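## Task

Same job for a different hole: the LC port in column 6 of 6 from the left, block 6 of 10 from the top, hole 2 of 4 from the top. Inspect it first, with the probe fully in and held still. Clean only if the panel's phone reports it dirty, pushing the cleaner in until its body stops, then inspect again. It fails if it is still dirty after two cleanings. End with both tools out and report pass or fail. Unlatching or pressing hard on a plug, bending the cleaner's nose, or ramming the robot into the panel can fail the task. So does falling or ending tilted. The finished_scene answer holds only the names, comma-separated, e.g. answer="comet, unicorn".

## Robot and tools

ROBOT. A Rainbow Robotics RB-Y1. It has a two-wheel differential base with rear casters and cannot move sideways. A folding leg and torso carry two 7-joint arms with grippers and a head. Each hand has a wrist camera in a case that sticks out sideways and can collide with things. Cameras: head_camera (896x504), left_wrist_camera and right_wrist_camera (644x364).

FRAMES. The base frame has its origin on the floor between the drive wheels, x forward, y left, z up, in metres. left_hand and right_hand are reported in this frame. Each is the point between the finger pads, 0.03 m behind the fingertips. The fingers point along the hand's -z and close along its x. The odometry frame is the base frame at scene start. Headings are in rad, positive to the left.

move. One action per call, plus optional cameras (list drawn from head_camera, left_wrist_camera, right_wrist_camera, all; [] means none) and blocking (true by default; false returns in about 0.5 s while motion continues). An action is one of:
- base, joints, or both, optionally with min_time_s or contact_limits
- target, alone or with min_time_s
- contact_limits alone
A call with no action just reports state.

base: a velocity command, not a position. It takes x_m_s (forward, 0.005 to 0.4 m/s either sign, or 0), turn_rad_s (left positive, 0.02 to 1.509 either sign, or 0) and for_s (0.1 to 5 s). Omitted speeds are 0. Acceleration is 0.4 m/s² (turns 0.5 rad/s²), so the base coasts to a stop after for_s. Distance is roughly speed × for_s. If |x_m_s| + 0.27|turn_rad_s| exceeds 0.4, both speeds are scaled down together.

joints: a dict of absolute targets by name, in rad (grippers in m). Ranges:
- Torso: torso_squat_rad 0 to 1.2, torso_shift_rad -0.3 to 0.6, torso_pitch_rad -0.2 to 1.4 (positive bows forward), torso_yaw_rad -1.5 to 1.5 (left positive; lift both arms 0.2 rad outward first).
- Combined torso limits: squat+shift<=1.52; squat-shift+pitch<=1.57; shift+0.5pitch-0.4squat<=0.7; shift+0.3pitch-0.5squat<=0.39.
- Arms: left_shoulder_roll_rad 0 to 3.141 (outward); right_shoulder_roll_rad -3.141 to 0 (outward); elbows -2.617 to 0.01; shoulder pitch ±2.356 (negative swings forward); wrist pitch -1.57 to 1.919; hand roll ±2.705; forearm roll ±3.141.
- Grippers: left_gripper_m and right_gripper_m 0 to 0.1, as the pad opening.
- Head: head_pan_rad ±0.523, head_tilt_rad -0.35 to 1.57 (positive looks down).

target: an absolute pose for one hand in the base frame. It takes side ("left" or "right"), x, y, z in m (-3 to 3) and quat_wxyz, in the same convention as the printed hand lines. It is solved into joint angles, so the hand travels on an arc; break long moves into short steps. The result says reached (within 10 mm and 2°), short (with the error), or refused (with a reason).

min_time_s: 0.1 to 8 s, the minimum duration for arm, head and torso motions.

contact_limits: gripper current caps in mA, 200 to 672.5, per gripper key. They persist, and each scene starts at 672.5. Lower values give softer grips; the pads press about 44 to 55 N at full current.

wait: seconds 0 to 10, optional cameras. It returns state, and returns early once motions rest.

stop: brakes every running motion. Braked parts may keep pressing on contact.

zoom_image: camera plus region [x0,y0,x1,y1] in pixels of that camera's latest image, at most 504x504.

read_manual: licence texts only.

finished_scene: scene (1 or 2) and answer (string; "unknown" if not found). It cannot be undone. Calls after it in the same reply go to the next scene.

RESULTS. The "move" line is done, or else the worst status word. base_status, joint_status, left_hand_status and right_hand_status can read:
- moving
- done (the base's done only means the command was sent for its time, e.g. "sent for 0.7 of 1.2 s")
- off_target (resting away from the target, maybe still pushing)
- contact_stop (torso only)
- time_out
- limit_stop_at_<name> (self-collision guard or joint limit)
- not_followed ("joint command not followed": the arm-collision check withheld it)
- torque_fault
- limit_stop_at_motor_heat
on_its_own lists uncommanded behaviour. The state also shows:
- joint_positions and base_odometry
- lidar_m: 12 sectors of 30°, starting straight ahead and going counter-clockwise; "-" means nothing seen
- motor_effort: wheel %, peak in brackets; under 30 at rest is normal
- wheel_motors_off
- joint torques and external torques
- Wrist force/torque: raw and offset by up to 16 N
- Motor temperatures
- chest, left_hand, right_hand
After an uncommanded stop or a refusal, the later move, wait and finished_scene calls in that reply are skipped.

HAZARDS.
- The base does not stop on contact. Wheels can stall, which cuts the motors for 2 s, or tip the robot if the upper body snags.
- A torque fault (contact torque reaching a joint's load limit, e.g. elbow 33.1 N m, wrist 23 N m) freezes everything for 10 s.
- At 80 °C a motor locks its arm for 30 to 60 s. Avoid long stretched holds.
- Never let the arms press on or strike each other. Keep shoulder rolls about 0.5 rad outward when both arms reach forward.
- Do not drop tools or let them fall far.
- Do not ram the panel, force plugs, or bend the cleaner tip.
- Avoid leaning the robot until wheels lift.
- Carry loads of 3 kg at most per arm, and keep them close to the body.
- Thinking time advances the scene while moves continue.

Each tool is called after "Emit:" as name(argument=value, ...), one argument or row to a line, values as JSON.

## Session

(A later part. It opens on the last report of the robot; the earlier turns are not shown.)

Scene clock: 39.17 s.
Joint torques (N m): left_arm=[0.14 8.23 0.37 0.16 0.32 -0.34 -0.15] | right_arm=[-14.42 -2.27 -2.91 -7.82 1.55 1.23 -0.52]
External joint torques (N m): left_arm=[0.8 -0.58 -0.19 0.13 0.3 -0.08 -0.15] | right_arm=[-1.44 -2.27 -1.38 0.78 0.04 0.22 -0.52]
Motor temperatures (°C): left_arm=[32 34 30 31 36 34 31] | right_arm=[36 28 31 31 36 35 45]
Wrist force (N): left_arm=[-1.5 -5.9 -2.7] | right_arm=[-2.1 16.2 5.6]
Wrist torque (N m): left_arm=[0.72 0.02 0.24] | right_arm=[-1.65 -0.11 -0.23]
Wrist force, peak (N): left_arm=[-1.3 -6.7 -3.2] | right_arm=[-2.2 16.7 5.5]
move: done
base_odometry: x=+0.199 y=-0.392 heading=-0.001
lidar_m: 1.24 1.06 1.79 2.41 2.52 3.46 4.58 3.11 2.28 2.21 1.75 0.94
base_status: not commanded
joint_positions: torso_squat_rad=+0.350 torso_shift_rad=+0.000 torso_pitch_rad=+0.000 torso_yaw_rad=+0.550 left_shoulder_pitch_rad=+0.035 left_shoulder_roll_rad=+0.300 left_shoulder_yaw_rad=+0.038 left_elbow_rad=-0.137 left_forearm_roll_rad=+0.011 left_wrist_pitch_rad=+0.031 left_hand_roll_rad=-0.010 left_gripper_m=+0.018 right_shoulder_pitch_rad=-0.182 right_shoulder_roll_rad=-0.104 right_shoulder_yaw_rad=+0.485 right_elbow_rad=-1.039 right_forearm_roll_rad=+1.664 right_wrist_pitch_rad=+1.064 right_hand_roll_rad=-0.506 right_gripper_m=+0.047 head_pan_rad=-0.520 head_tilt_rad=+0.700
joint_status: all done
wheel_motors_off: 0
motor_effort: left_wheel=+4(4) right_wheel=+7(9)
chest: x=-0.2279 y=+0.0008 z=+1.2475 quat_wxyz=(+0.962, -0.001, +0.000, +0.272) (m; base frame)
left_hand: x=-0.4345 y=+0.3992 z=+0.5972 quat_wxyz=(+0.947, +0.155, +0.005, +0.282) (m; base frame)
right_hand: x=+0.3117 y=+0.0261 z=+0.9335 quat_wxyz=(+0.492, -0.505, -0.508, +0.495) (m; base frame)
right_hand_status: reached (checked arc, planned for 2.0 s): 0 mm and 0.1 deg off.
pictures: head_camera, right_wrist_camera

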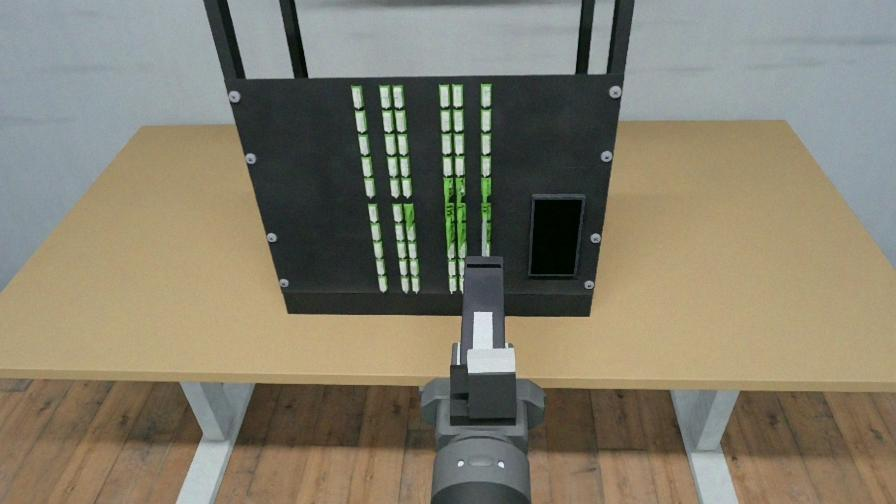

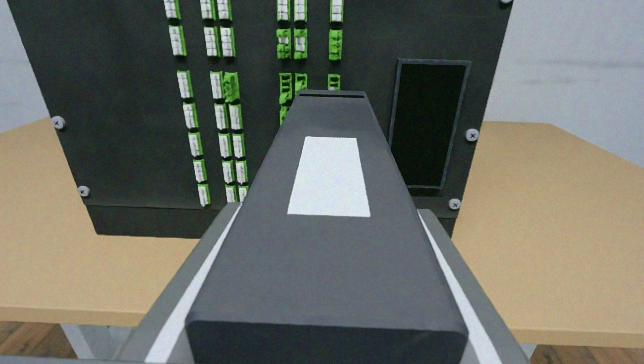

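Emit:
move(
  target={"side":"right","x":0.312,"y":0.0256,"z":0.9346,"quat_wxyz":[0.49226,-0.50574,-0.50776,0.49424]},
  min_time_s=0.8,
  cameras=[],
)

Emit:
move(
  target={"side":"right","x":0.321,"y":0.0257,"z":0.9345,"quat_wxyz":[0.49226,-0.50574,-0.50776,0.49424]},
  min_time_s=1.5,
  cameras=["head_camera","right_wrist_camera"],
)

Emit:
zoom_image(
  camera="right_wrist_camera",
  region=[322, 72, 346, 92],
)

Emit:
zoom_image(
  camera="right_wrist_camera",
  region=[310, 50, 360, 100],
)

Emit:
zoom_image(
  camera="head_camera",
  region=[470, 195, 500, 225],
)

Scene clock: 41.03 s.
Joint torques (N m): left_arm=[-0.21 8.53 0.02 -0.04 0.35 -0.2 -0.15] | right_arm=[-11.92 -2.57 -2.74 -9.11 1.46 1.04 0.25]
External joint torques (N m): left_arm=[0.45 -0.28 -0.54 -0.07 0.33 0.07 -0.15] | right_arm=[1.04 -2.56 -1.19 -0.49 -0.06 0.04 0.25]
Motor temperatures (°C): left_arm=[32 34 30 31 36 34 31] | right_arm=[36 28 31 31 36 35 45]
Wrist force (N): left_arm=[-1.9 -6.3 -2.6] | right_arm=[-1.8 16.5 5.3]
Wrist torque (N m): left_arm=[0.76 -0.01 0.26] | right_arm=[-1.67 -0.06 -0.24]
Wrist force, peak (N): left_arm=[-1.5 -6.5 -2.9] | right_arm=[-2.2 16.7 5.4]
move: done
base_odometry: x=+0.199 y=-0.392 heading=-0.001
lidar_m: 1.24 1.05 1.78 2.41 2.52 3.46 4.58 3.11 2.28 2.20 1.75 0.94
base_status: not commanded
joint_positions: torso_squat_rad=+0.350 torso_shift_rad=+0.000 torso_pitch_rad=+0.000 torso_yaw_rad=+0.550 left_shoulder_pitch_rad=+0.035 left_shoulder_roll_rad=+0.300 left_shoulder_yaw_rad=+0.038 left_elbow_rad=-0.137 left_forearm_roll_rad=+0.011 left_wrist_pitch_rad=+0.031 left_hand_roll_rad=-0.010 left_gripper_m=+0.018 right_shoulder_pitch_rad=-0.180 right_shoulder_roll_rad=-0.106 right_shoulder_yaw_rad=+0.484 right_elbow_rad=-1.046 right_forearm_roll_rad=+1.663 right_wrist_pitch_rad=+1.063 right_hand_roll_rad=-0.503 right_gripper_m=+0.047 head_pan_rad=-0.520 head_tilt_rad=+0.700
joint_status: all done
wheel_motors_off: 0
motor_effort: left_wheel=+4(4) right_wheel=+8(9)
chest: x=-0.2279 y=+0.0008 z=+1.2475 quat_wxyz=(+0.962, -0.001, +0.000, +0.272) (m; base frame)
left_hand: x=-0.4345 y=+0.3992 z=+0.5972 quat_wxyz=(+0.947, +0.155, +0.005, +0.282) (m; base frame)
right_hand: x=+0.3119 y=+0.0259 z=+0.9346 quat_wxyz=(+0.492, -0.505, -0.508, +0.494) (m; base frame)
right_hand_status: reached (checked arc, planned for 0.8 s): 0 mm and 0.0 deg off.
pictures: none
No camera images: "cameras" was empty.

Scene clock: 42.87 s.
Joint torques (N m): left_arm=[-0.37 8.41 0.26 0.01 0.17 -0.29 -0.15] | right_arm=[-15.04 -2.91 -2.67 -7.76 1.47 1.19 -0.5]
External joint torques (N m): left_arm=[0.29 -0.4 -0.3 -0.02 0.15 -0.02 -0.15] | right_arm=[-1.61 -2.54 -1.04 0.8 -0.03 0.16 -0.5]
Motor temperatures (°C): left_arm=[32 34 30 31 36 34 31] | right_arm=[36 28 31 31 36 35 45]
Wrist force (N): left_arm=[-1.8 -5.8 -2.5] | right_arm=[-2.0 16.6 5.8]
Wrist torque (N m): left_arm=[0.70 0.01 0.23] | right_arm=[-1.69 -0.11 -0.25]
Wrist force, peak (N): left_arm=[-1.9 -6.7 -2.6] | right_arm=[-2.0 16.6 5.8]
move: done
base_odometry: x=+0.199 y=-0.392 heading=-0.001
lidar_m: 1.24 1.05 1.80 2.41 2.52 3.47 4.58 3.11 2.29 2.21 1.76 0.95
base_status: not commanded
joint_positions: torso_squat_rad=+0.350 torso_shift_rad=+0.000 torso_pitch_rad=+0.000 torso_yaw_rad=+0.550 left_shoulder_pitch_rad=+0.035 left_shoulder_roll_rad=+0.300 left_shoulder_yaw_rad=+0.038 left_elbow_rad=-0.137 left_forearm_roll_rad=+0.011 left_wrist_pitch_rad=+0.031 left_hand_roll_rad=-0.010 left_gripper_m=+0.018 right_shoulder_pitch_rad=-0.206 right_shoulder_roll_rad=-0.111 right_shoulder_yaw_rad=+0.475 right_elbow_rad=-1.015 right_forearm_roll_rad=+1.657 right_wrist_pitch_rad=+1.053 right_hand_roll_rad=-0.515 right_gripper_m=+0.047 head_pan_rad=-0.520 head_tilt_rad=+0.700
joint_status: all done
wheel_motors_off: 0
motor_effort: left_wheel=+4(4) right_wheel=+6(10)
chest: x=-0.2279 y=+0.0008 z=+1.2475 quat_wxyz=(+0.962, -0.001, +0.000, +0.272) (m; base frame)
left_hand: x=-0.4345 y=+0.3992 z=+0.5972 quat_wxyz=(+0.947, +0.155, +0.005, +0.282) (m; base frame)
right_hand: x=+0.3204 y=+0.0256 z=+0.9346 quat_wxyz=(+0.493, -0.505, -0.507, +0.494) (m; base frame)
right_hand_status: reached (checked arc, planned for 1.5 s): 1 mm and 0.1 deg off.
pictures: head_camera, right_wrist_camera

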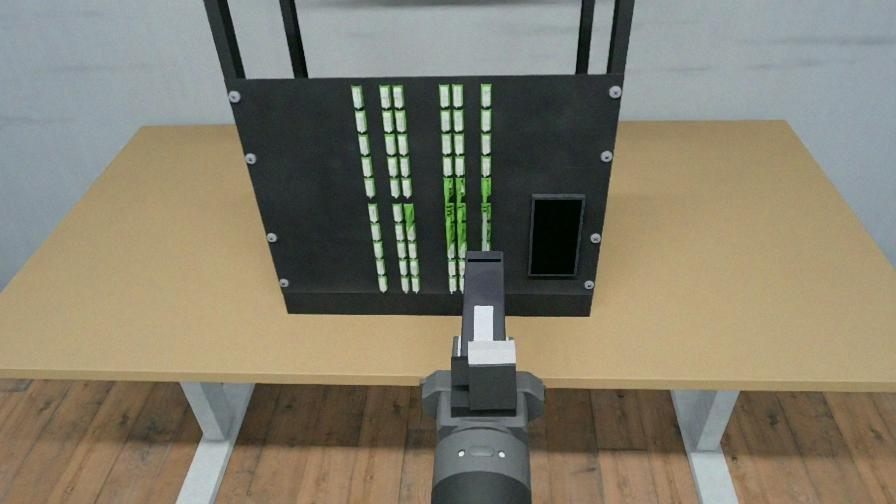

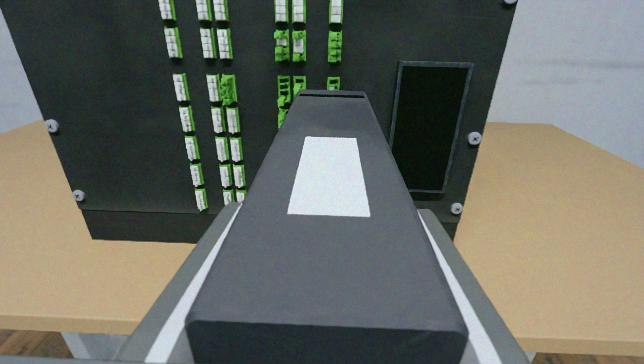

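Scaled by 21.000 from the camera's 644x364 image, which has a finer 920x520 frame.

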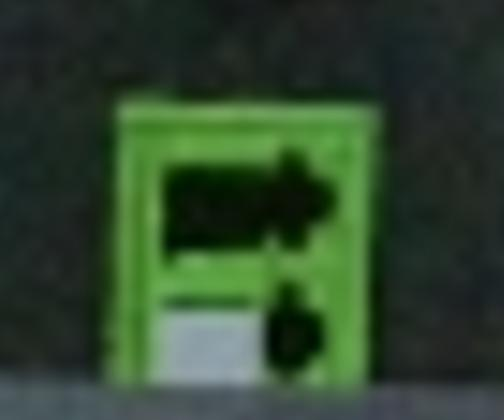

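Scaled by 10.080 from the camera's 644x364 image, which has a finer 920x520 frame.

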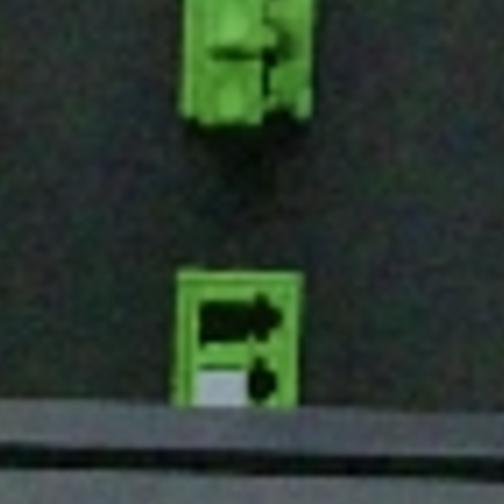

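Scaled by 16.800 from the camera's 896x504 image, which has a finer 1280x720 frame.

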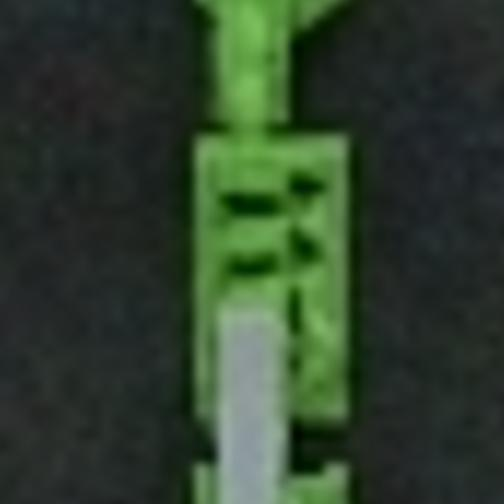

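Emit:
move(
  target={"side":"right","x":0.3285,"y":0.0258,"z":0.9345,"quat_wxyz":[0.49226,-0.50574,-0.50776,0.49424]},
  min_time_s=1.5,
  cameras=["right_wrist_camera"],
)

Emit:
zoom_image(
  camera="right_wrist_camera",
  region=[322, 72, 346, 92],
)

Scene clock: 45.87 s.
Joint torques (N m): left_arm=[-0.13 8.56 0.24 0.02 0.27 -0.25 -0.19] | right_arm=[-15.39 -3.07 -2.82 -7.68 1.48 1.19 -0.51]
External joint torques (N m): left_arm=[0.53 -0.25 -0.31 0 0.25 0.01 -0.19] | right_arm=[-1.53 -2.4 -1.14 0.81 0.01 0.13 -0.5]
Motor temperatures (°C): left_arm=[32 34 30 31 36 34 31] | right_arm=[36 28 31 31 36 35 45]
Wrist force (N): left_arm=[-1.9 -6.1 -2.7] | right_arm=[-2.3 16.5 5.9]
Wrist torque (N m): left_arm=[0.74 -0.02 0.24] | right_arm=[-1.68 -0.13 -0.25]
Wrist force, peak (N): left_arm=[-1.6 -6.5 -3.1] | right_arm=[-2.2 16.6 5.8]
move: done
base_odometry: x=+0.199 y=-0.392 heading=-0.001
lidar_m: 1.23 1.06 1.78 2.42 2.52 3.47 4.58 3.10 2.28 2.20 1.75 0.94
base_status: not commanded
joint_positions: torso_squat_rad=+0.350 torso_shift_rad=+0.000 torso_pitch_rad=+0.000 torso_yaw_rad=+0.550 left_shoulder_pitch_rad=+0.035 left_shoulder_roll_rad=+0.300 left_shoulder_yaw_rad=+0.038 left_elbow_rad=-0.137 left_forearm_roll_rad=+0.011 left_wrist_pitch_rad=+0.031 left_hand_roll_rad=-0.010 left_gripper_m=+0.018 right_shoulder_pitch_rad=-0.230 right_shoulder_roll_rad=-0.114 right_shoulder_yaw_rad=+0.468 right_elbow_rad=-0.984 right_forearm_roll_rad=+1.653 right_wrist_pitch_rad=+1.045 right_hand_roll_rad=-0.530 right_gripper_m=+0.047 head_pan_rad=-0.520 head_tilt_rad=+0.700
joint_status: all done
wheel_motors_off: 0
motor_effort: left_wheel=+4(4) right_wheel=+9(10)
chest: x=-0.2279 y=+0.0008 z=+1.2475 quat_wxyz=(+0.962, -0.001, +0.000, +0.272) (m; base frame)
left_hand: x=-0.4345 y=+0.3992 z=+0.5972 quat_wxyz=(+0.947, +0.155, +0.005, +0.282) (m; base frame)
right_hand: x=+0.3280 y=+0.0258 z=+0.9345 quat_wxyz=(+0.493, -0.505, -0.507, +0.495) (m; base frame)
right_hand_status: reached (checked arc, planned for 1.5 s): 1 mm and 0.1 deg off.
pictures: right_wrist_camera

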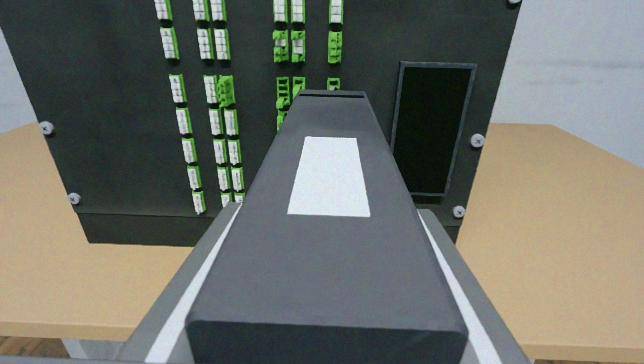

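Scaled by 21.000 from the camera's 644x364 image, which has a finer 920x520 frame.

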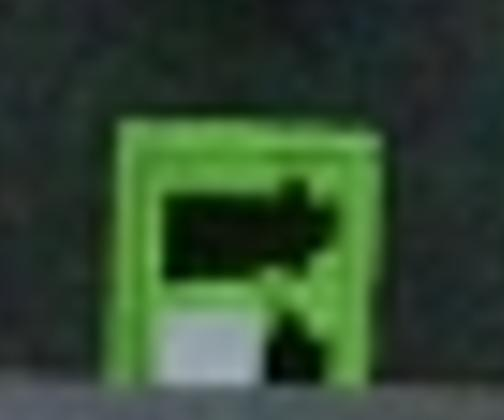

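Emit:
move(
  target={"side":"right","x":0.3310,"y":0.0256,"z":0.9342,"quat_wxyz":[0.49226,-0.50574,-0.50776,0.49424]},
  min_time_s=1.2,
  cameras=["right_wrist_camera"],
)

Emit:
zoom_image(
  camera="right_wrist_camera",
  region=[322, 72, 346, 92],
)

Scene clock: 48.27 s.
Joint torques (N m): left_arm=[-0.03 8.26 0.38 0.08 0.27 -0.2 -0.14] | right_arm=[-23.19 -8.06 -7.73 -8.24 1.22 -0.2 -0.53]
External joint torques (N m): left_arm=[0.64 -0.54 -0.17 0.06 0.25 0.07 -0.14] | right_arm=[-9.19 -7.3 -6.05 0.2 -0.24 -1.28 -0.52]
Motor temperatures (°C): left_arm=[32 34 30 31 36 34 31] | right_arm=[36 28 31 31 36 35 45]
Wrist force (N): left_arm=[-1.5 -6.3 -2.4] | right_arm=[-4.2 13.9 39.3]
Wrist torque (N m): left_arm=[0.77 0.03 0.27] | right_arm=[-2.18 0.43 -0.24]
Wrist force, peak (N): left_arm=[-2.1 -6.5 -2.5] | right_arm=[-4.4 14.0 39.9]
move: done
base_odometry: x=+0.199 y=-0.392 heading=-0.001
lidar_m: 1.24 1.05 1.79 2.42 2.52 3.46 4.57 3.11 2.28 2.20 1.76 0.95
base_status: not commanded
joint_positions: torso_squat_rad=+0.350 torso_shift_rad=+0.000 torso_pitch_rad=+0.000 torso_yaw_rad=+0.550 left_shoulder_pitch_rad=+0.035 left_shoulder_roll_rad=+0.300 left_shoulder_yaw_rad=+0.038 left_elbow_rad=-0.137 left_forearm_roll_rad=+0.011 left_wrist_pitch_rad=+0.031 left_hand_roll_rad=-0.010 left_gripper_m=+0.018 right_shoulder_pitch_rad=-0.239 right_shoulder_roll_rad=-0.114 right_shoulder_yaw_rad=+0.468 right_elbow_rad=-0.967 right_forearm_roll_rad=+1.653 right_wrist_pitch_rad=+1.044 right_hand_roll_rad=-0.539 right_gripper_m=+0.047 head_pan_rad=-0.520 head_tilt_rad=+0.700
joint_status: all done
wheel_motors_off: 0
motor_effort: left_wheel=+7(7) right_wheel=+10(12)
chest: x=-0.2283 y=+0.0008 z=+1.2475 quat_wxyz=(+0.962, -0.001, +0.000, +0.272) (m; base frame)
left_hand: x=-0.4346 y=+0.3992 z=+0.5970 quat_wxyz=(+0.947, +0.155, +0.004, +0.282) (m; base frame)
right_hand: x=+0.3294 y=+0.0259 z=+0.9332 quat_wxyz=(+0.493, -0.505, -0.507, +0.495) (m; base frame)
right_hand_status: reached (checked arc, planned for 1.2 s): 2 mm and 0.2 deg off.
pictures: right_wrist_camera

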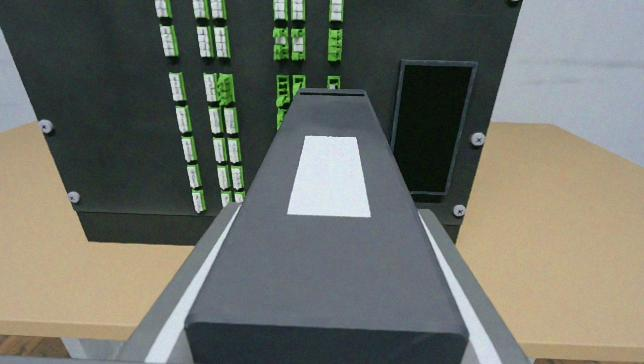

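Scaled by 21.000 from the camera's 644x364 image, which has a finer 920x520 frame.

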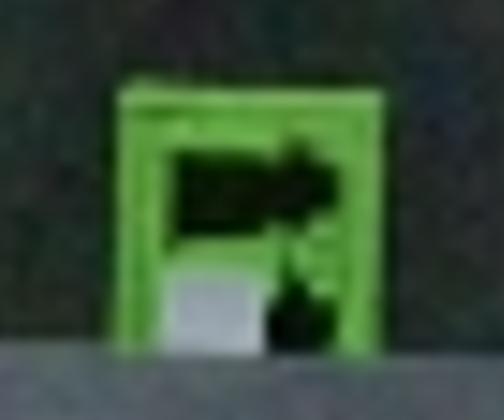

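Emit:
move(
  target={"side":"right","x":0.3255,"y":0.0256,"z":0.9341,"quat_wxyz":[0.49226,-0.50574,-0.50776,0.49424]},
  min_time_s=1,
  cameras=["right_wrist_camera"],
)

Emit:
zoom_image(
  camera="right_wrist_camera",
  region=[322, 72, 346, 92],
)

Emit:
move(
  target={"side":"right","x":0.3290,"y":0.0256,"z":0.9341,"quat_wxyz":[0.49226,-0.50574,-0.50776,0.49424]},
  min_time_s=1,
  cameras=["right_wrist_camera"],
)

Emit:
zoom_image(
  camera="right_wrist_camera",
  region=[322, 72, 346, 92],
)

Scene clock: 51.47 s.
Joint torques (N m): left_arm=[-0.21 7.96 0.21 0.05 0.3 -0.11 -0.09] | right_arm=[-12.79 0.23 -0.72 -8.9 1.93 1.68 0.22]
External joint torques (N m): left_arm=[0.45 -0.85 -0.34 0.03 0.28 0.15 -0.09] | right_arm=[0.99 0.84 0.94 -0.42 0.46 0.62 0.23]
Motor temperatures (°C): left_arm=[32 34 30 31 36 34 31] | right_arm=[36 28 31 31 36 35 45]
Wrist force (N): left_arm=[-1.7 -6.0 -2.9] | right_arm=[-2.1 16.4 5.6]
Wrist torque (N m): left_arm=[0.73 0.02 0.23] | right_arm=[-1.66 -0.09 -0.24]
Wrist force, peak (N): left_arm=[-2.0 -6.6 -2.6] | right_arm=[-4.2 14.1 39.8]
move: done
base_odometry: x=+0.199 y=-0.392 heading=-0.001
lidar_m: 1.24 1.06 1.80 2.42 2.52 3.47 4.57 3.12 2.28 2.20 1.75 0.93
base_status: not commanded
joint_positions: torso_squat_rad=+0.350 torso_shift_rad=+0.000 torso_pitch_rad=+0.000 torso_yaw_rad=+0.550 left_shoulder_pitch_rad=+0.035 left_shoulder_roll_rad=+0.300 left_shoulder_yaw_rad=+0.038 left_elbow_rad=-0.137 left_forearm_roll_rad=+0.011 left_wrist_pitch_rad=+0.031 left_hand_roll_rad=-0.010 left_gripper_m=+0.018 right_shoulder_pitch_rad=-0.226 right_shoulder_roll_rad=-0.113 right_shoulder_yaw_rad=+0.471 right_elbow_rad=-0.985 right_forearm_roll_rad=+1.656 right_wrist_pitch_rad=+1.049 right_hand_roll_rad=-0.532 right_gripper_m=+0.047 head_pan_rad=-0.520 head_tilt_rad=+0.700
joint_status: all done
wheel_motors_off: 0
motor_effort: left_wheel=+6(7) right_wheel=+11(13)
chest: x=-0.2281 y=+0.0008 z=+1.2475 quat_wxyz=(+0.962, -0.001, +0.000, +0.272) (m; base frame)
left_hand: x=-0.4345 y=+0.3992 z=+0.5971 quat_wxyz=(+0.947, +0.155, +0.004, +0.282) (m; base frame)
right_hand: x=+0.3259 y=+0.0255 z=+0.9340 quat_wxyz=(+0.492, -0.506, -0.508, +0.494) (m; base frame)
right_hand_status: reached (checked arc, planned for 1.0 s): 0 mm and 0.0 deg off.
pictures: right_wrist_camera

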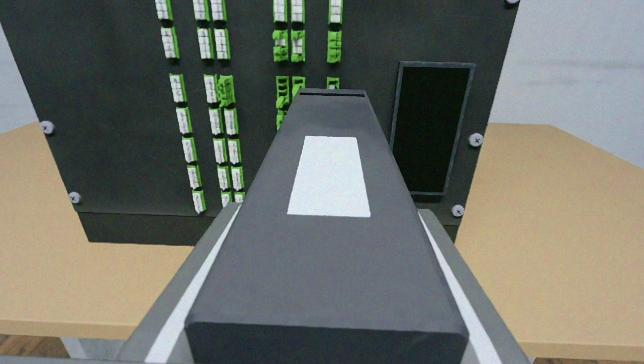

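Scaled by 21.000 from the camera's 644x364 image, which has a finer 920x520 frame.

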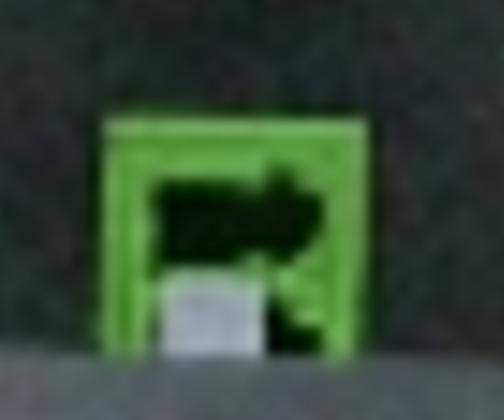

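Scene clock: 52.80 s.
Joint torques (N m): left_arm=[-0.19 8.36 0.39 -0.01 0.27 -0.23 -0.13] | right_arm=[-17.15 -4.16 -3.77 -7.59 1.29 0.73 -0.47]
External joint torques (N m): left_arm=[0.48 -0.44 -0.16 -0.03 0.25 0.04 -0.13] | right_arm=[-3.22 -3.45 -2.09 0.86 -0.18 -0.34 -0.46]
Motor temperatures (°C): left_arm=[32 34 30 31 36 34 31] | right_arm=[36 28 31 31 36 35 45]
Wrist force (N): left_arm=[-1.5 -5.9 -2.6] | right_arm=[-2.8 15.3 14.8]
Wrist torque (N m): left_arm=[0.71 0.03 0.24] | right_arm=[-1.95 0.07 -0.23]
Wrist force, peak (N): left_arm=[-1.8 -6.7 -2.5] | right_arm=[-2.7 15.2 15.9]
move: done
base_odometry: x=+0.199 y=-0.392 heading=-0.001
lidar_m: 1.24 1.06 1.79 2.42 2.51 3.45 4.57 3.11 2.28 2.20 1.75 0.95
base_status: not commanded
joint_positions: torso_squat_rad=+0.350 torso_shift_rad=+0.000 torso_pitch_rad=+0.000 torso_yaw_rad=+0.550 left_shoulder_pitch_rad=+0.035 left_shoulder_roll_rad=+0.300 left_shoulder_yaw_rad=+0.038 left_elbow_rad=-0.137 left_forearm_roll_rad=+0.011 left_wrist_pitch_rad=+0.031 left_hand_roll_rad=-0.010 left_gripper_m=+0.018 right_shoulder_pitch_rad=-0.235 right_shoulder_roll_rad=-0.113 right_shoulder_yaw_rad=+0.469 right_elbow_rad=-0.973 right_forearm_roll_rad=+1.654 right_wrist_pitch_rad=+1.046 right_hand_roll_rad=-0.536 right_gripper_m=+0.047 head_pan_rad=-0.520 head_tilt_rad=+0.700
joint_status: all done
wheel_motors_off: 0
motor_effort: left_wheel=+6(6) right_wheel=+9(12)
chest: x=-0.2281 y=+0.0008 z=+1.2475 quat_wxyz=(+0.962, -0.001, +0.000, +0.272) (m; base frame)
left_hand: x=-0.4345 y=+0.3992 z=+0.5971 quat_wxyz=(+0.947, +0.155, +0.004, +0.282) (m; base frame)
right_hand: x=+0.3284 y=+0.0258 z=+0.9337 quat_wxyz=(+0.492, -0.505, -0.508, +0.495) (m; base frame)
right_hand_status: reached (checked arc, planned for 1.0 s): 1 mm and 0.1 deg off.
pictures: right_wrist_camera

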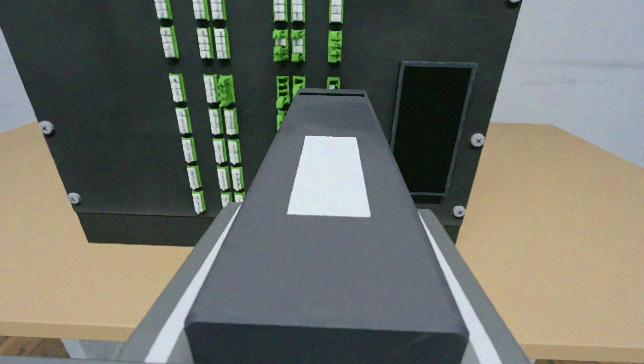

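Scaled by 21.000 from the camera's 644x364 image, which has a finer 920x520 frame.

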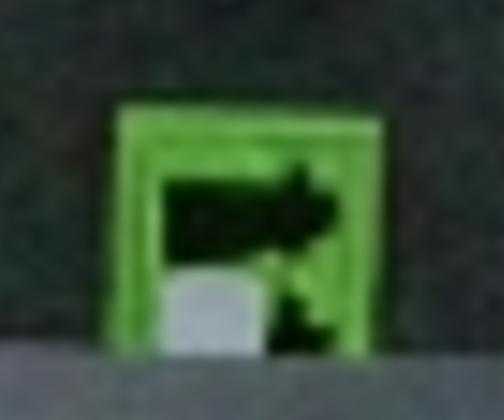

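Emit:
move(
  target={"side":"right","x":0.3250,"y":0.0256,"z":0.9341,"quat_wxyz":[0.49401,-0.50399,-0.50601,0.49599]},
  min_time_s=1,
  cameras=["right_wrist_camera"],
)

Emit:
zoom_image(
  camera="right_wrist_camera",
  region=[322, 72, 346, 92],
)

Emit:
zoom_image(
  camera="right_wrist_camera",
  region=[270, 80, 390, 150],
)

Emit:
zoom_image(
  camera="right_wrist_camera",
  region=[270, 160, 390, 230],
)

Emit:
zoom_image(
  camera="right_wrist_camera",
  region=[30, 110, 90, 210],
)

Emit:
zoom_image(
  camera="right_wrist_camera",
  region=[440, 125, 500, 225],
)

Scene clock: 55.20 s.
Joint torques (N m): left_arm=[-0.23 8.5 0.38 0.05 0.27 -0.3 -0.08] | right_arm=[-12.55 0.34 -2.59 -8.99 1.54 1.28 0.21]
External joint torques (N m): left_arm=[0.44 -0.31 -0.17 0.03 0.25 -0.04 -0.08] | right_arm=[1.14 0.91 -0.93 -0.45 0.05 0.25 0.22]
Motor temperatures (°C): left_arm=[32 34 30 31 36 34 31] | right_arm=[36 28 31 31 36 35 45]
Wrist force (N): left_arm=[-1.6 -5.6 -3.0] | right_arm=[-2.1 16.2 5.7]
Wrist torque (N m): left_arm=[0.67 0.03 0.24] | right_arm=[-1.63 -0.10 -0.25]
Wrist force, peak (N): left_arm=[-1.6 -6.6 -2.5] | right_arm=[-2.9 15.2 15.5]
move: done
base_odometry: x=+0.199 y=-0.392 heading=-0.001
lidar_m: 1.24 1.05 1.79 2.42 2.52 3.46 4.57 3.11 2.29 2.20 1.76 0.94
base_status: not commanded
joint_positions: torso_squat_rad=+0.350 torso_shift_rad=+0.000 torso_pitch_rad=+0.000 torso_yaw_rad=+0.550 left_shoulder_pitch_rad=+0.035 left_shoulder_roll_rad=+0.300 left_shoulder_yaw_rad=+0.038 left_elbow_rad=-0.137 left_forearm_roll_rad=+0.011 left_wrist_pitch_rad=+0.031 left_hand_roll_rad=-0.010 left_gripper_m=+0.018 right_shoulder_pitch_rad=-0.219 right_shoulder_roll_rad=-0.113 right_shoulder_yaw_rad=+0.468 right_elbow_rad=-1.001 right_forearm_roll_rad=+1.649 right_wrist_pitch_rad=+1.044 right_hand_roll_rad=-0.518 right_gripper_m=+0.047 head_pan_rad=-0.520 head_tilt_rad=+0.700
joint_status: all done
wheel_motors_off: 0
motor_effort: left_wheel=+5(6) right_wheel=+10(11)
chest: x=-0.2281 y=+0.0008 z=+1.2475 quat_wxyz=(+0.962, -0.001, +0.000, +0.272) (m; base frame)
left_hand: x=-0.4345 y=+0.3992 z=+0.5971 quat_wxyz=(+0.947, +0.155, +0.005, +0.282) (m; base frame)
right_hand: x=+0.3252 y=+0.0255 z=+0.9342 quat_wxyz=(+0.494, -0.504, -0.506, +0.496) (m; base frame)
right_hand_status: reached (checked arc, planned for 1.0 s): 0 mm and 0.1 deg off.
pictures: right_wrist_camera

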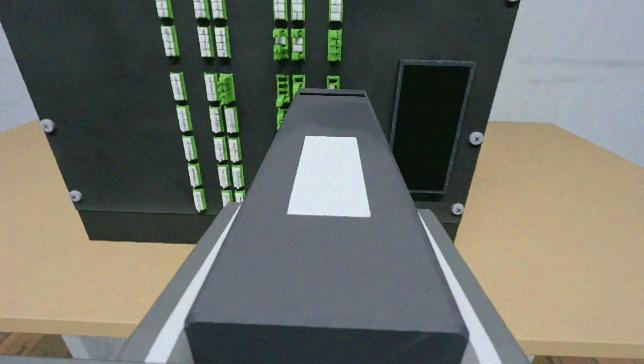

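Scaled by 21.000 from the camera's 644x364 image, which has a finer 920x520 frame.

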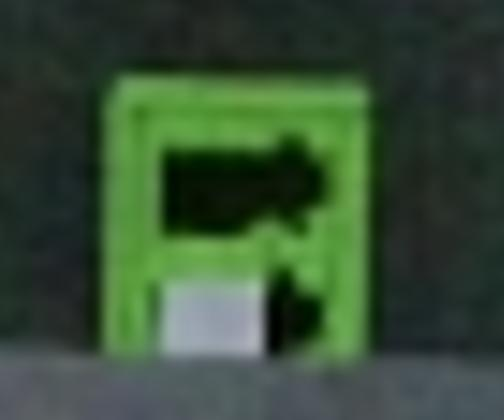

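Scaled by 4.200 from the camera's 644x364 image, which has a finer 920x520 frame.

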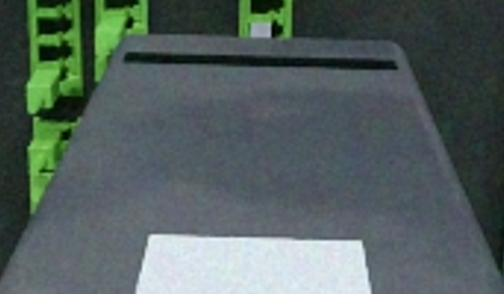

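Scaled by 4.200 from the camera's 644x364 image, which has a finer 920x520 frame.

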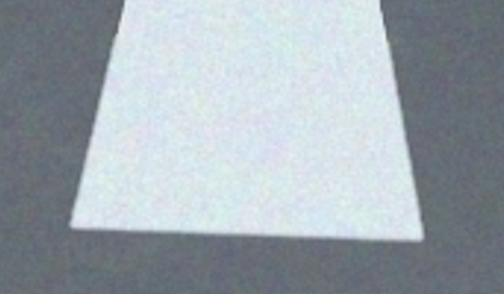

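Scaled by 5.040 from the camera's 644x364 image, which has a finer 920x520 frame.

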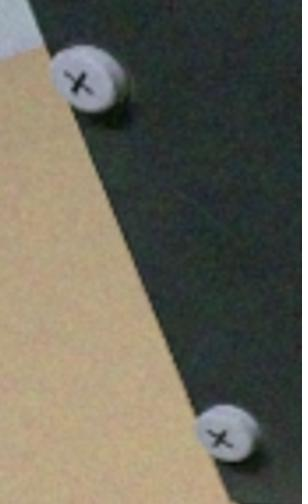

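Scaled by 5.040 from the camera's 644x364 image, which has a finer 920x520 frame.

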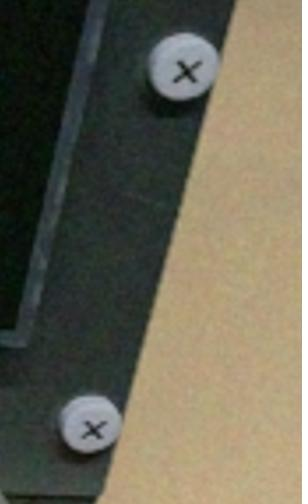

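Emit:
move(
  target={"side":"right","x":0.3295,"y":0.0257,"z":0.9342,"quat_wxyz":[0.49401,-0.50399,-0.50601,0.49599]},
  min_time_s=1.3,
  cameras=["right_wrist_camera"],
)

Emit:
zoom_image(
  camera="right_wrist_camera",
  region=[322, 72, 346, 92],
)

Scene clock: 58.30 s.
Joint torques (N m): left_arm=[0.07 8.35 0.34 0.18 0.15 -0.3 -0.05] | right_arm=[-15.64 -3.23 -2.87 -7.8 1.61 1.24 -0.47]
External joint torques (N m): left_arm=[0.74 -0.46 -0.22 0.16 0.13 -0.03 -0.05] | right_arm=[-1.73 -2.51 -1.18 0.71 0.14 0.2 -0.47]
Motor temperatures (°C): left_arm=[32 34 30 31 36 34 31] | right_arm=[36 28 31 31 36 35 45]
Wrist force (N): left_arm=[-1.9 -6.0 -2.0] | right_arm=[-2.1 16.5 5.7]
Wrist torque (N m): left_arm=[0.72 -0.01 0.24] | right_arm=[-1.59 -0.11 -0.24]
Wrist force, peak (N): left_arm=[-2.2 -6.6 -3.0] | right_arm=[-2.0 16.9 6.2]
move: done
base_odometry: x=+0.199 y=-0.392 heading=-0.001
lidar_m: 1.24 1.06 1.79 2.41 2.52 3.46 4.57 3.11 2.28 2.20 1.75 0.94
base_status: not commanded
joint_positions: torso_squat_rad=+0.350 torso_shift_rad=+0.000 torso_pitch_rad=+0.000 torso_yaw_rad=+0.550 left_shoulder_pitch_rad=+0.035 left_shoulder_roll_rad=+0.300 left_shoulder_yaw_rad=+0.038 left_elbow_rad=-0.137 left_forearm_roll_rad=+0.011 left_wrist_pitch_rad=+0.031 left_hand_roll_rad=-0.010 left_gripper_m=+0.018 right_shoulder_pitch_rad=-0.231 right_shoulder_roll_rad=-0.114 right_shoulder_yaw_rad=+0.464 right_elbow_rad=-0.986 right_forearm_roll_rad=+1.646 right_wrist_pitch_rad=+1.038 right_hand_roll_rad=-0.523 right_gripper_m=+0.047 head_pan_rad=-0.520 head_tilt_rad=+0.700
joint_status: all done
wheel_motors_off: 0
motor_effort: left_wheel=+5(6) right_wheel=+8(12)
chest: x=-0.2281 y=+0.0008 z=+1.2475 quat_wxyz=(+0.962, -0.001, +0.000, +0.272) (m; base frame)
left_hand: x=-0.4345 y=+0.3992 z=+0.5971 quat_wxyz=(+0.947, +0.155, +0.005, +0.282) (m; base frame)
right_hand: x=+0.3291 y=+0.0258 z=+0.9340 quat_wxyz=(+0.494, -0.504, -0.506, +0.496) (m; base frame)
right_hand_status: reached (checked arc, planned for 1.3 s): 0 mm and 0.1 deg off.
pictures: right_wrist_camera

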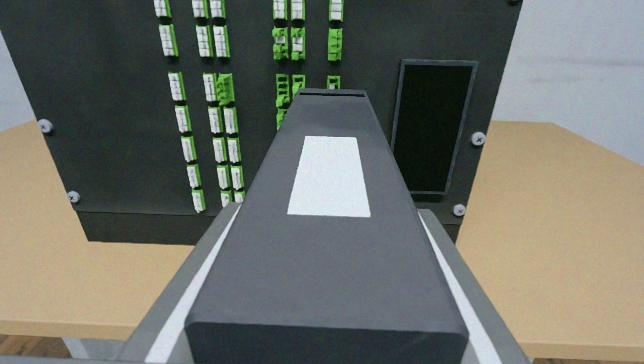

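Scaled by 21.000 from the camera's 644x364 image, which has a finer 920x520 frame.

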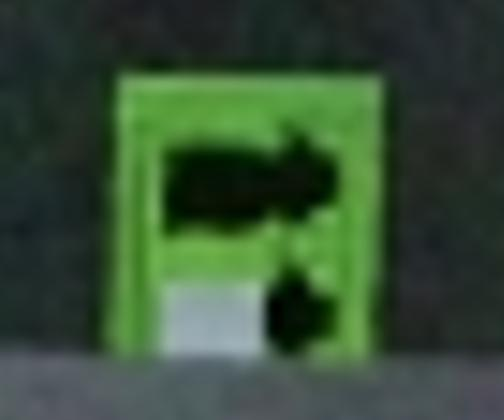

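Emit:
move(
  target={"side":"right","x":0.3325,"y":0.0258,"z":0.9342,"quat_wxyz":[0.49401,-0.50399,-0.50601,0.49599]},
  min_time_s=1.3,
  cameras=[],
)

Emit:
move(
  target={"side":"right","x":0.3350,"y":0.0258,"z":0.9342,"quat_wxyz":[0.49401,-0.50399,-0.50601,0.49599]},
  min_time_s=1.3,
  cameras=[],
)

Scene clock: 60.30 s.
Joint torques (N m): left_arm=[0.08 8.41 0.32 0.06 0.21 -0.27 -0.11] | right_arm=[-16.25 -3.26 -2.64 -7.88 1.5 1.21 -0.56]
External joint torques (N m): left_arm=[0.74 -0.4 -0.23 0.03 0.19 0 -0.11] | right_arm=[-2.15 -2.42 -0.93 0.6 0.04 0.15 -0.55]
Motor temperatures (°C): left_arm=[32 34 30 31 36 34 31] | right_arm=[36 28 31 31 36 35 45]
Wrist force (N): left_arm=[-2.2 -6.1 -2.2] | right_arm=[-2.1 16.8 5.5]
Wrist torque (N m): left_arm=[0.72 -0.03 0.22] | right_arm=[-1.63 -0.09 -0.23]
Wrist force, peak (N): left_arm=[-1.8 -6.6 -2.8] | right_arm=[-2.4 17.1 6.0]
move: done
base_odometry: x=+0.199 y=-0.392 heading=-0.001
lidar_m: 1.23 1.05 1.79 2.42 2.51 3.47 4.57 3.11 2.28 2.20 1.75 0.95
base_status: not commanded
joint_positions: torso_squat_rad=+0.350 torso_shift_rad=+0.000 torso_pitch_rad=+0.000 torso_yaw_rad=+0.550 left_shoulder_pitch_rad=+0.035 left_shoulder_roll_rad=+0.300 left_shoulder_yaw_rad=+0.038 left_elbow_rad=-0.137 left_forearm_roll_rad=+0.011 left_wrist_pitch_rad=+0.031 left_hand_roll_rad=-0.010 left_gripper_m=+0.018 right_shoulder_pitch_rad=-0.242 right_shoulder_roll_rad=-0.116 right_shoulder_yaw_rad=+0.462 right_elbow_rad=-0.972 right_forearm_roll_rad=+1.644 right_wrist_pitch_rad=+1.035 right_hand_roll_rad=-0.530 right_gripper_m=+0.047 head_pan_rad=-0.520 head_tilt_rad=+0.700
joint_status: all done
wheel_motors_off: 0
motor_effort: left_wheel=+5(5) right_wheel=+11(12)
chest: x=-0.2281 y=+0.0008 z=+1.2475 quat_wxyz=(+0.962, -0.001, +0.000, +0.272) (m; base frame)
left_hand: x=-0.4345 y=+0.3992 z=+0.5971 quat_wxyz=(+0.947, +0.155, +0.005, +0.282) (m; base frame)
right_hand: x=+0.3322 y=+0.0259 z=+0.9340 quat_wxyz=(+0.494, -0.504, -0.506, +0.496) (m; base frame)
right_hand_status: reached (checked arc, planned for 1.3 s): 0 mm and 0.1 deg off.
pictures: none
No camera images: "cameras" was empty.

Scene clock: 61.93 s.
Joint torques (N m): left_arm=[0.02 8.33 0.04 -0.02 0.23 -0.22 -0.14] | right_arm=[-16.27 -3.54 -3.36 -7.78 1.41 1.24 -0.54]
External joint torques (N m): left_arm=[0.68 -0.48 -0.51 -0.04 0.21 0.05 -0.14] | right_arm=[-2.03 -2.6 -1.64 0.67 -0.05 0.17 -0.54]
Motor temperatures (°C): left_arm=[32 34 30 31 36 34 31] | right_arm=[36 28 31 31 36 35 45]
Wrist force (N): left_arm=[-2.0 -6.1 -2.8] | right_arm=[-2.1 16.5 5.3]
Wrist torque (N m): left_arm=[0.74 0.00 0.23] | right_arm=[-1.60 -0.10 -0.25]
Wrist force, peak (N): left_arm=[-1.7 -6.5 -2.9] | right_arm=[-2.4 17.0 6.0]
move: done
base_odometry: x=+0.199 y=-0.392 heading=-0.001
lidar_m: 1.24 1.06 1.79 2.42 2.52 3.46 4.58 3.11 2.28 2.20 1.75 0.94
base_status: not commanded
joint_positions: torso_squat_rad=+0.350 torso_shift_rad=+0.000 torso_pitch_rad=+0.000 torso_yaw_rad=+0.550 left_shoulder_pitch_rad=+0.035 left_shoulder_roll_rad=+0.300 left_shoulder_yaw_rad=+0.038 left_elbow_rad=-0.137 left_forearm_roll_rad=+0.011 left_wrist_pitch_rad=+0.031 left_hand_roll_rad=-0.010 left_gripper_m=+0.018 right_shoulder_pitch_rad=-0.250 right_shoulder_roll_rad=-0.117 right_shoulder_yaw_rad=+0.460 right_elbow_rad=-0.960 right_forearm_roll_rad=+1.643 right_wrist_pitch_rad=+1.033 right_hand_roll_rad=-0.535 right_gripper_m=+0.047 head_pan_rad=-0.520 head_tilt_rad=+0.700
joint_status: all done
wheel_motors_off: 0
motor_effort: left_wheel=+5(6) right_wheel=+11(11)
chest: x=-0.2281 y=+0.0008 z=+1.2475 quat_wxyz=(+0.962, -0.001, +0.000, +0.272) (m; base frame)
left_hand: x=-0.4345 y=+0.3992 z=+0.5971 quat_wxyz=(+0.947, +0.155, +0.005, +0.282) (m; base frame)
right_hand: x=+0.3347 y=+0.0259 z=+0.9340 quat_wxyz=(+0.494, -0.504, -0.506, +0.496) (m; base frame)
right_hand_status: reached (checked arc, planned for 1.3 s): 0 mm and 0.1 deg off.
pictures: none
No camera images: "cameras" was empty.

Smooth. Continue.

Emit:
move(
  target={"side":"right","x":0.3380,"y":0.0258,"z":0.9342,"quat_wxyz":[0.49401,-0.50399,-0.50601,0.49599]},
  min_time_s=1.3,
  cameras=[],
)

Emit:
move(
  target={"side":"right","x":0.3405,"y":0.0258,"z":0.9342,"quat_wxyz":[0.49401,-0.50399,-0.50601,0.49599]},
  min_time_s=1.2,
  cameras=[],
)

Emit:
move(
  target={"side":"right","x":0.3420,"y":0.0258,"z":0.9342,"quat_wxyz":[0.49401,-0.50399,-0.50601,0.49599]},
  min_time_s=1.2,
  cameras=["head_camera","right_wrist_camera"],
)

Scene clock: 64.23 s.
Joint torques (N m): left_arm=[-0.09 8.39 0.35 0.07 0.33 -0.26 -0.13] | right_arm=[-16.28 -3.67 -2.89 -7.58 1.49 1.33 -0.55]
External joint torques (N m): left_arm=[0.57 -0.42 -0.2 0.05 0.31 0.01 -0.13] | right_arm=[-1.86 -2.59 -1.16 0.84 0.04 0.25 -0.55]
Motor temperatures (°C): left_arm=[32 34 30 31 36 34 31] | right_arm=[36 28 31 31 36 35 45]
Wrist force (N): left_arm=[-1.3 -5.8 -2.8] | right_arm=[-1.9 16.6 5.6]
Wrist torque (N m): left_arm=[0.69 0.07 0.24] | right_arm=[-1.61 -0.07 -0.25]
Wrist force, peak (N): left_arm=[-1.9 -6.8 -2.7] | right_arm=[-2.5 17.2 6.0]
move: done
base_odometry: x=+0.199 y=-0.392 heading=-0.001
lidar_m: 1.24 1.05 1.79 2.42 2.51 3.47 4.58 3.11 2.28 2.21 1.75 0.94
base_status: not commanded
joint_positions: torso_squat_rad=+0.350 torso_shift_rad=+0.000 torso_pitch_rad=+0.000 torso_yaw_rad=+0.550 left_shoulder_pitch_rad=+0.035 left_shoulder_roll_rad=+0.300 left_shoulder_yaw_rad=+0.038 left_elbow_rad=-0.137 left_forearm_roll_rad=+0.011 left_wrist_pitch_rad=+0.031 left_hand_roll_rad=-0.010 left_gripper_m=+0.018 right_shoulder_pitch_rad=-0.261 right_shoulder_roll_rad=-0.118 right_shoulder_yaw_rad=+0.457 right_elbow_rad=-0.947 right_forearm_roll_rad=+1.642 right_wrist_pitch_rad=+1.030 right_hand_roll_rad=-0.542 right_gripper_m=+0.047 head_pan_rad=-0.520 head_tilt_rad=+0.700
joint_status: all done
wheel_motors_off: 0
motor_effort: left_wheel=+5(5) right_wheel=+10(11)
chest: x=-0.2281 y=+0.0008 z=+1.2475 quat_wxyz=(+0.962, -0.001, +0.000, +0.272) (m; base frame)
left_hand: x=-0.4345 y=+0.3992 z=+0.5971 quat_wxyz=(+0.947, +0.155, +0.005, +0.282) (m; base frame)
right_hand: x=+0.3377 y=+0.0259 z=+0.9340 quat_wxyz=(+0.494, -0.504, -0.506, +0.496) (m; base frame)
right_hand_status: reached (checked arc, planned for 1.3 s): 0 mm and 0.1 deg off.
pictures: none
No camera images: "cameras" was empty.

Scene clock: 65.77 s.
Joint torques (N m): left_arm=[-0.2 8.32 0.16 0.05 0.21 -0.23 -0.21] | right_arm=[-16.23 -3.96 -3.01 -7.65 1.5 1.24 -0.52]
External joint torques (N m): left_arm=[0.47 -0.49 -0.4 0.02 0.19 0.03 -0.21] | right_arm=[-1.67 -2.78 -1.26 0.73 0.07 0.15 -0.52]
Motor temperatures (°C): left_arm=[32 34 30 31 36 34 31] | right_arm=[36 28 31 31 36 35 45]
Wrist force (N): left_arm=[-1.5 -5.9 -2.7] | right_arm=[-2.1 16.4 5.5]
Wrist torque (N m): left_arm=[0.73 0.03 0.23] | right_arm=[-1.57 -0.10 -0.24]
Wrist force, peak (N): left_arm=[-1.6 -6.6 -2.7] | right_arm=[-2.7 17.1 5.9]
move: done
base_odometry: x=+0.199 y=-0.392 heading=-0.001
lidar_m: 1.24 1.06 1.79 2.42 2.52 3.46 4.58 3.11 2.28 2.20 1.75 0.95
base_status: not commanded
joint_positions: torso_squat_rad=+0.350 torso_shift_rad=+0.000 torso_pitch_rad=+0.000 torso_yaw_rad=+0.550 left_shoulder_pitch_rad=+0.035 left_shoulder_roll_rad=+0.300 left_shoulder_yaw_rad=+0.038 left_elbow_rad=-0.137 left_forearm_roll_rad=+0.011 left_wrist_pitch_rad=+0.031 left_hand_roll_rad=-0.010 left_gripper_m=+0.018 right_shoulder_pitch_rad=-0.269 right_shoulder_roll_rad=-0.119 right_shoulder_yaw_rad=+0.455 right_elbow_rad=-0.934 right_forearm_roll_rad=+1.642 right_wrist_pitch_rad=+1.027 right_hand_roll_rad=-0.548 right_gripper_m=+0.047 head_pan_rad=-0.520 head_tilt_rad=+0.700
joint_status: all done
wheel_motors_off: 0
motor_effort: left_wheel=+5(5) right_wheel=+9(11)
chest: x=-0.2281 y=+0.0008 z=+1.2475 quat_wxyz=(+0.962, -0.001, +0.000, +0.272) (m; base frame)
left_hand: x=-0.4345 y=+0.3992 z=+0.5971 quat_wxyz=(+0.947, +0.155, +0.005, +0.282) (m; base frame)
right_hand: x=+0.3402 y=+0.0259 z=+0.9340 quat_wxyz=(+0.494, -0.504, -0.506, +0.496) (m; base frame)
right_hand_status: reached (checked arc, planned for 1.2 s): 0 mm and 0.1 deg off.
pictures: none
No camera images: "cameras" was empty.

Scene clock: 67.30 s.
Joint torques (N m): left_arm=[0.01 8.54 0.03 0.15 0.27 -0.37 -0.25] | right_arm=[-16.18 -3.71 -2.69 -7.75 1.41 1.23 -0.64]
External joint torques (N m): left_arm=[0.68 -0.27 -0.53 0.13 0.25 -0.1 -0.25] | right_arm=[-1.52 -2.46 -0.94 0.61 -0.02 0.14 -0.63]
Motor temperatures (°C): left_arm=[32 34 30 31 36 34 31] | right_arm=[36 28 31 31 36 35 45]
Wrist force (N): left_arm=[-1.6 -5.9 -2.3] | right_arm=[-2.2 16.4 5.4]
Wrist torque (N m): left_arm=[0.71 0.00 0.24] | right_arm=[-1.60 -0.11 -0.22]
Wrist force, peak (N): left_arm=[-2.2 -6.4 -2.8] | right_arm=[-2.4 16.8 5.8]
move: done
base_odometry: x=+0.199 y=-0.392 heading=-0.001
lidar_m: 1.23 1.06 1.79 2.42 2.52 3.46 4.57 3.10 2.29 2.19 1.75 0.94
base_status: not commanded
joint_positions: torso_squat_rad=+0.350 torso_shift_rad=+0.000 torso_pitch_rad=+0.000 torso_yaw_rad=+0.550 left_shoulder_pitch_rad=+0.035 left_shoulder_roll_rad=+0.300 left_shoulder_yaw_rad=+0.038 left_elbow_rad=-0.137 left_forearm_roll_rad=+0.011 left_wrist_pitch_rad=+0.031 left_hand_roll_rad=-0.010 left_gripper_m=+0.018 right_shoulder_pitch_rad=-0.275 right_shoulder_roll_rad=-0.120 right_shoulder_yaw_rad=+0.454 right_elbow_rad=-0.927 right_forearm_roll_rad=+1.641 right_wrist_pitch_rad=+1.026 right_hand_roll_rad=-0.552 right_gripper_m=+0.047 head_pan_rad=-0.520 head_tilt_rad=+0.700
joint_status: all done
wheel_motors_off: 0
motor_effort: left_wheel=+5(6) right_wheel=+10(11)
chest: x=-0.2281 y=+0.0008 z=+1.2475 quat_wxyz=(+0.962, -0.001, +0.000, +0.272) (m; base frame)
left_hand: x=-0.4345 y=+0.3992 z=+0.5971 quat_wxyz=(+0.947, +0.155, +0.005, +0.282) (m; base frame)
right_hand: x=+0.3417 y=+0.0259 z=+0.9339 quat_wxyz=(+0.494, -0.504, -0.506, +0.496) (m; base frame)
right_hand_status: reached (checked arc, planned for 1.2 s): 0 mm and 0.0 deg off.
pictures: head_camera, right_wrist_camera

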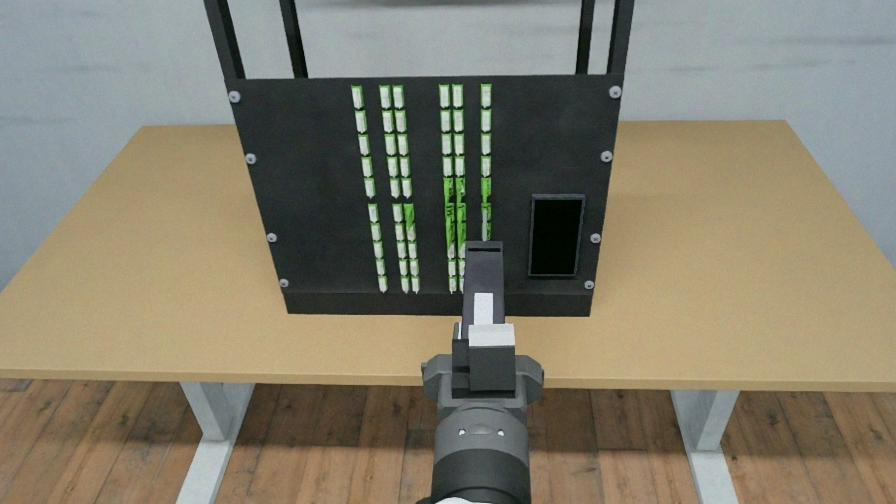

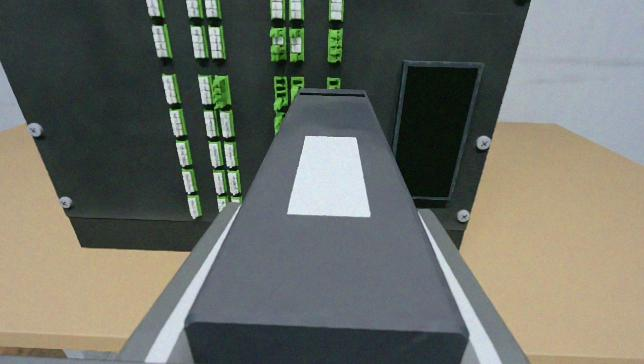

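Emit:
move(
  target={"side":"right","x":0.3433,"y":0.0258,"z":0.9342,"quat_wxyz":[0.49401,-0.50399,-0.50601,0.49599]},
  min_time_s=1.2,
  cameras=["head_camera","right_wrist_camera"],
)

Scene clock: 69.07 s.
Joint torques (N m): left_arm=[-0.3 8.25 0.1 0.07 0.23 -0.17 -0.14] | right_arm=[-19.85 -5.19 -5.21 -7.34 0.99 0.26 -0.51]
External joint torques (N m): left_arm=[0.38 -0.56 -0.46 0.05 0.21 0.1 -0.14] | right_arm=[-5.12 -3.9 -3.46 1.01 -0.44 -0.84 -0.51]
Motor temperatures (°C): left_arm=[32 34 30 31 36 34 31] | right_arm=[36 28 31 31 36 35 45]
Wrist force (N): left_arm=[-1.5 -6.2 -2.7] | right_arm=[-3.4 14.1 24.0]
Wrist torque (N m): left_arm=[0.76 0.03 0.24] | right_arm=[-2.16 0.15 -0.24]
Wrist force, peak (N): left_arm=[-2.0 -6.9 -2.4] | right_arm=[-3.7 14.5 23.9]
move: done
base_odometry: x=+0.199 y=-0.392 heading=-0.001
lidar_m: 1.24 1.06 1.80 2.42 2.52 3.46 4.58 3.11 2.29 2.20 1.75 0.94
base_status: not commanded
joint_positions: torso_squat_rad=+0.350 torso_shift_rad=+0.000 torso_pitch_rad=+0.000 torso_yaw_rad=+0.550 left_shoulder_pitch_rad=+0.035 left_shoulder_roll_rad=+0.300 left_shoulder_yaw_rad=+0.038 left_elbow_rad=-0.137 left_forearm_roll_rad=+0.011 left_wrist_pitch_rad=+0.031 left_hand_roll_rad=-0.010 left_gripper_m=+0.018 right_shoulder_pitch_rad=-0.279 right_shoulder_roll_rad=-0.120 right_shoulder_yaw_rad=+0.454 right_elbow_rad=-0.920 right_forearm_roll_rad=+1.641 right_wrist_pitch_rad=+1.025 right_hand_roll_rad=-0.555 right_gripper_m=+0.047 head_pan_rad=-0.520 head_tilt_rad=+0.700
joint_status: all done
wheel_motors_off: 0
motor_effort: left_wheel=+5(5) right_wheel=+12(12)
chest: x=-0.2282 y=+0.0008 z=+1.2475 quat_wxyz=(+0.962, -0.001, +0.000, +0.272) (m; base frame)
left_hand: x=-0.4346 y=+0.3992 z=+0.5971 quat_wxyz=(+0.947, +0.155, +0.004, +0.282) (m; base frame)
right_hand: x=+0.3425 y=+0.0259 z=+0.9336 quat_wxyz=(+0.494, -0.504, -0.506, +0.496) (m; base frame)
right_hand_status: reached (checked arc, planned for 1.2 s): 1 mm and 0.1 deg off.
pictures: head_camera, right_wrist_camera

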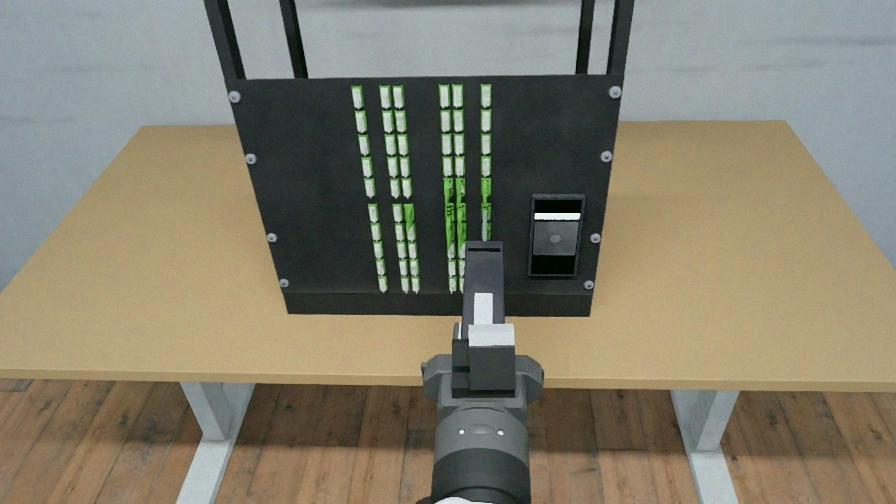

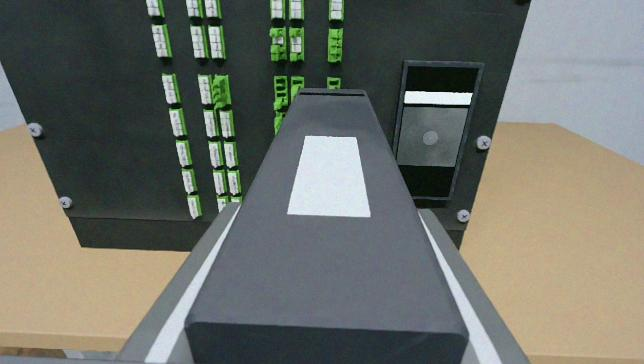

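Emit:
zoom_image(
  camera="right_wrist_camera",
  region=[390, 95, 475, 175],
)

Emit:
zoom_image(
  camera="right_wrist_camera",
  region=[415, 120, 447, 154],
)

Emit:
zoom_image(
  camera="head_camera",
  region=[526, 208, 586, 268],
)

Scaled by 5.929 from the camera's 644x364 image, which has a finer 920x520 frame.

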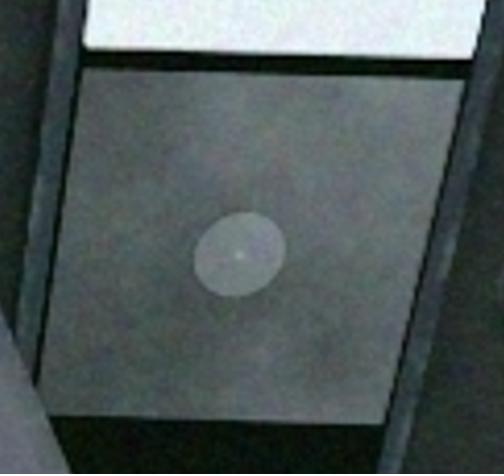

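Scaled by 14.824 from the camera's 644x364 image, which has a finer 920x520 frame.

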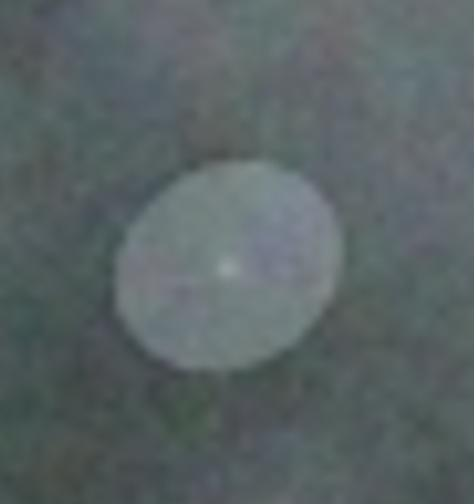

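Scaled by 8.400 from the camera's 896x504 image, which has a finer 1280x720 frame.

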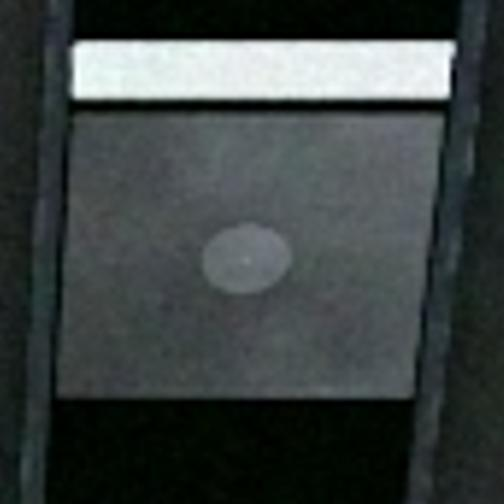

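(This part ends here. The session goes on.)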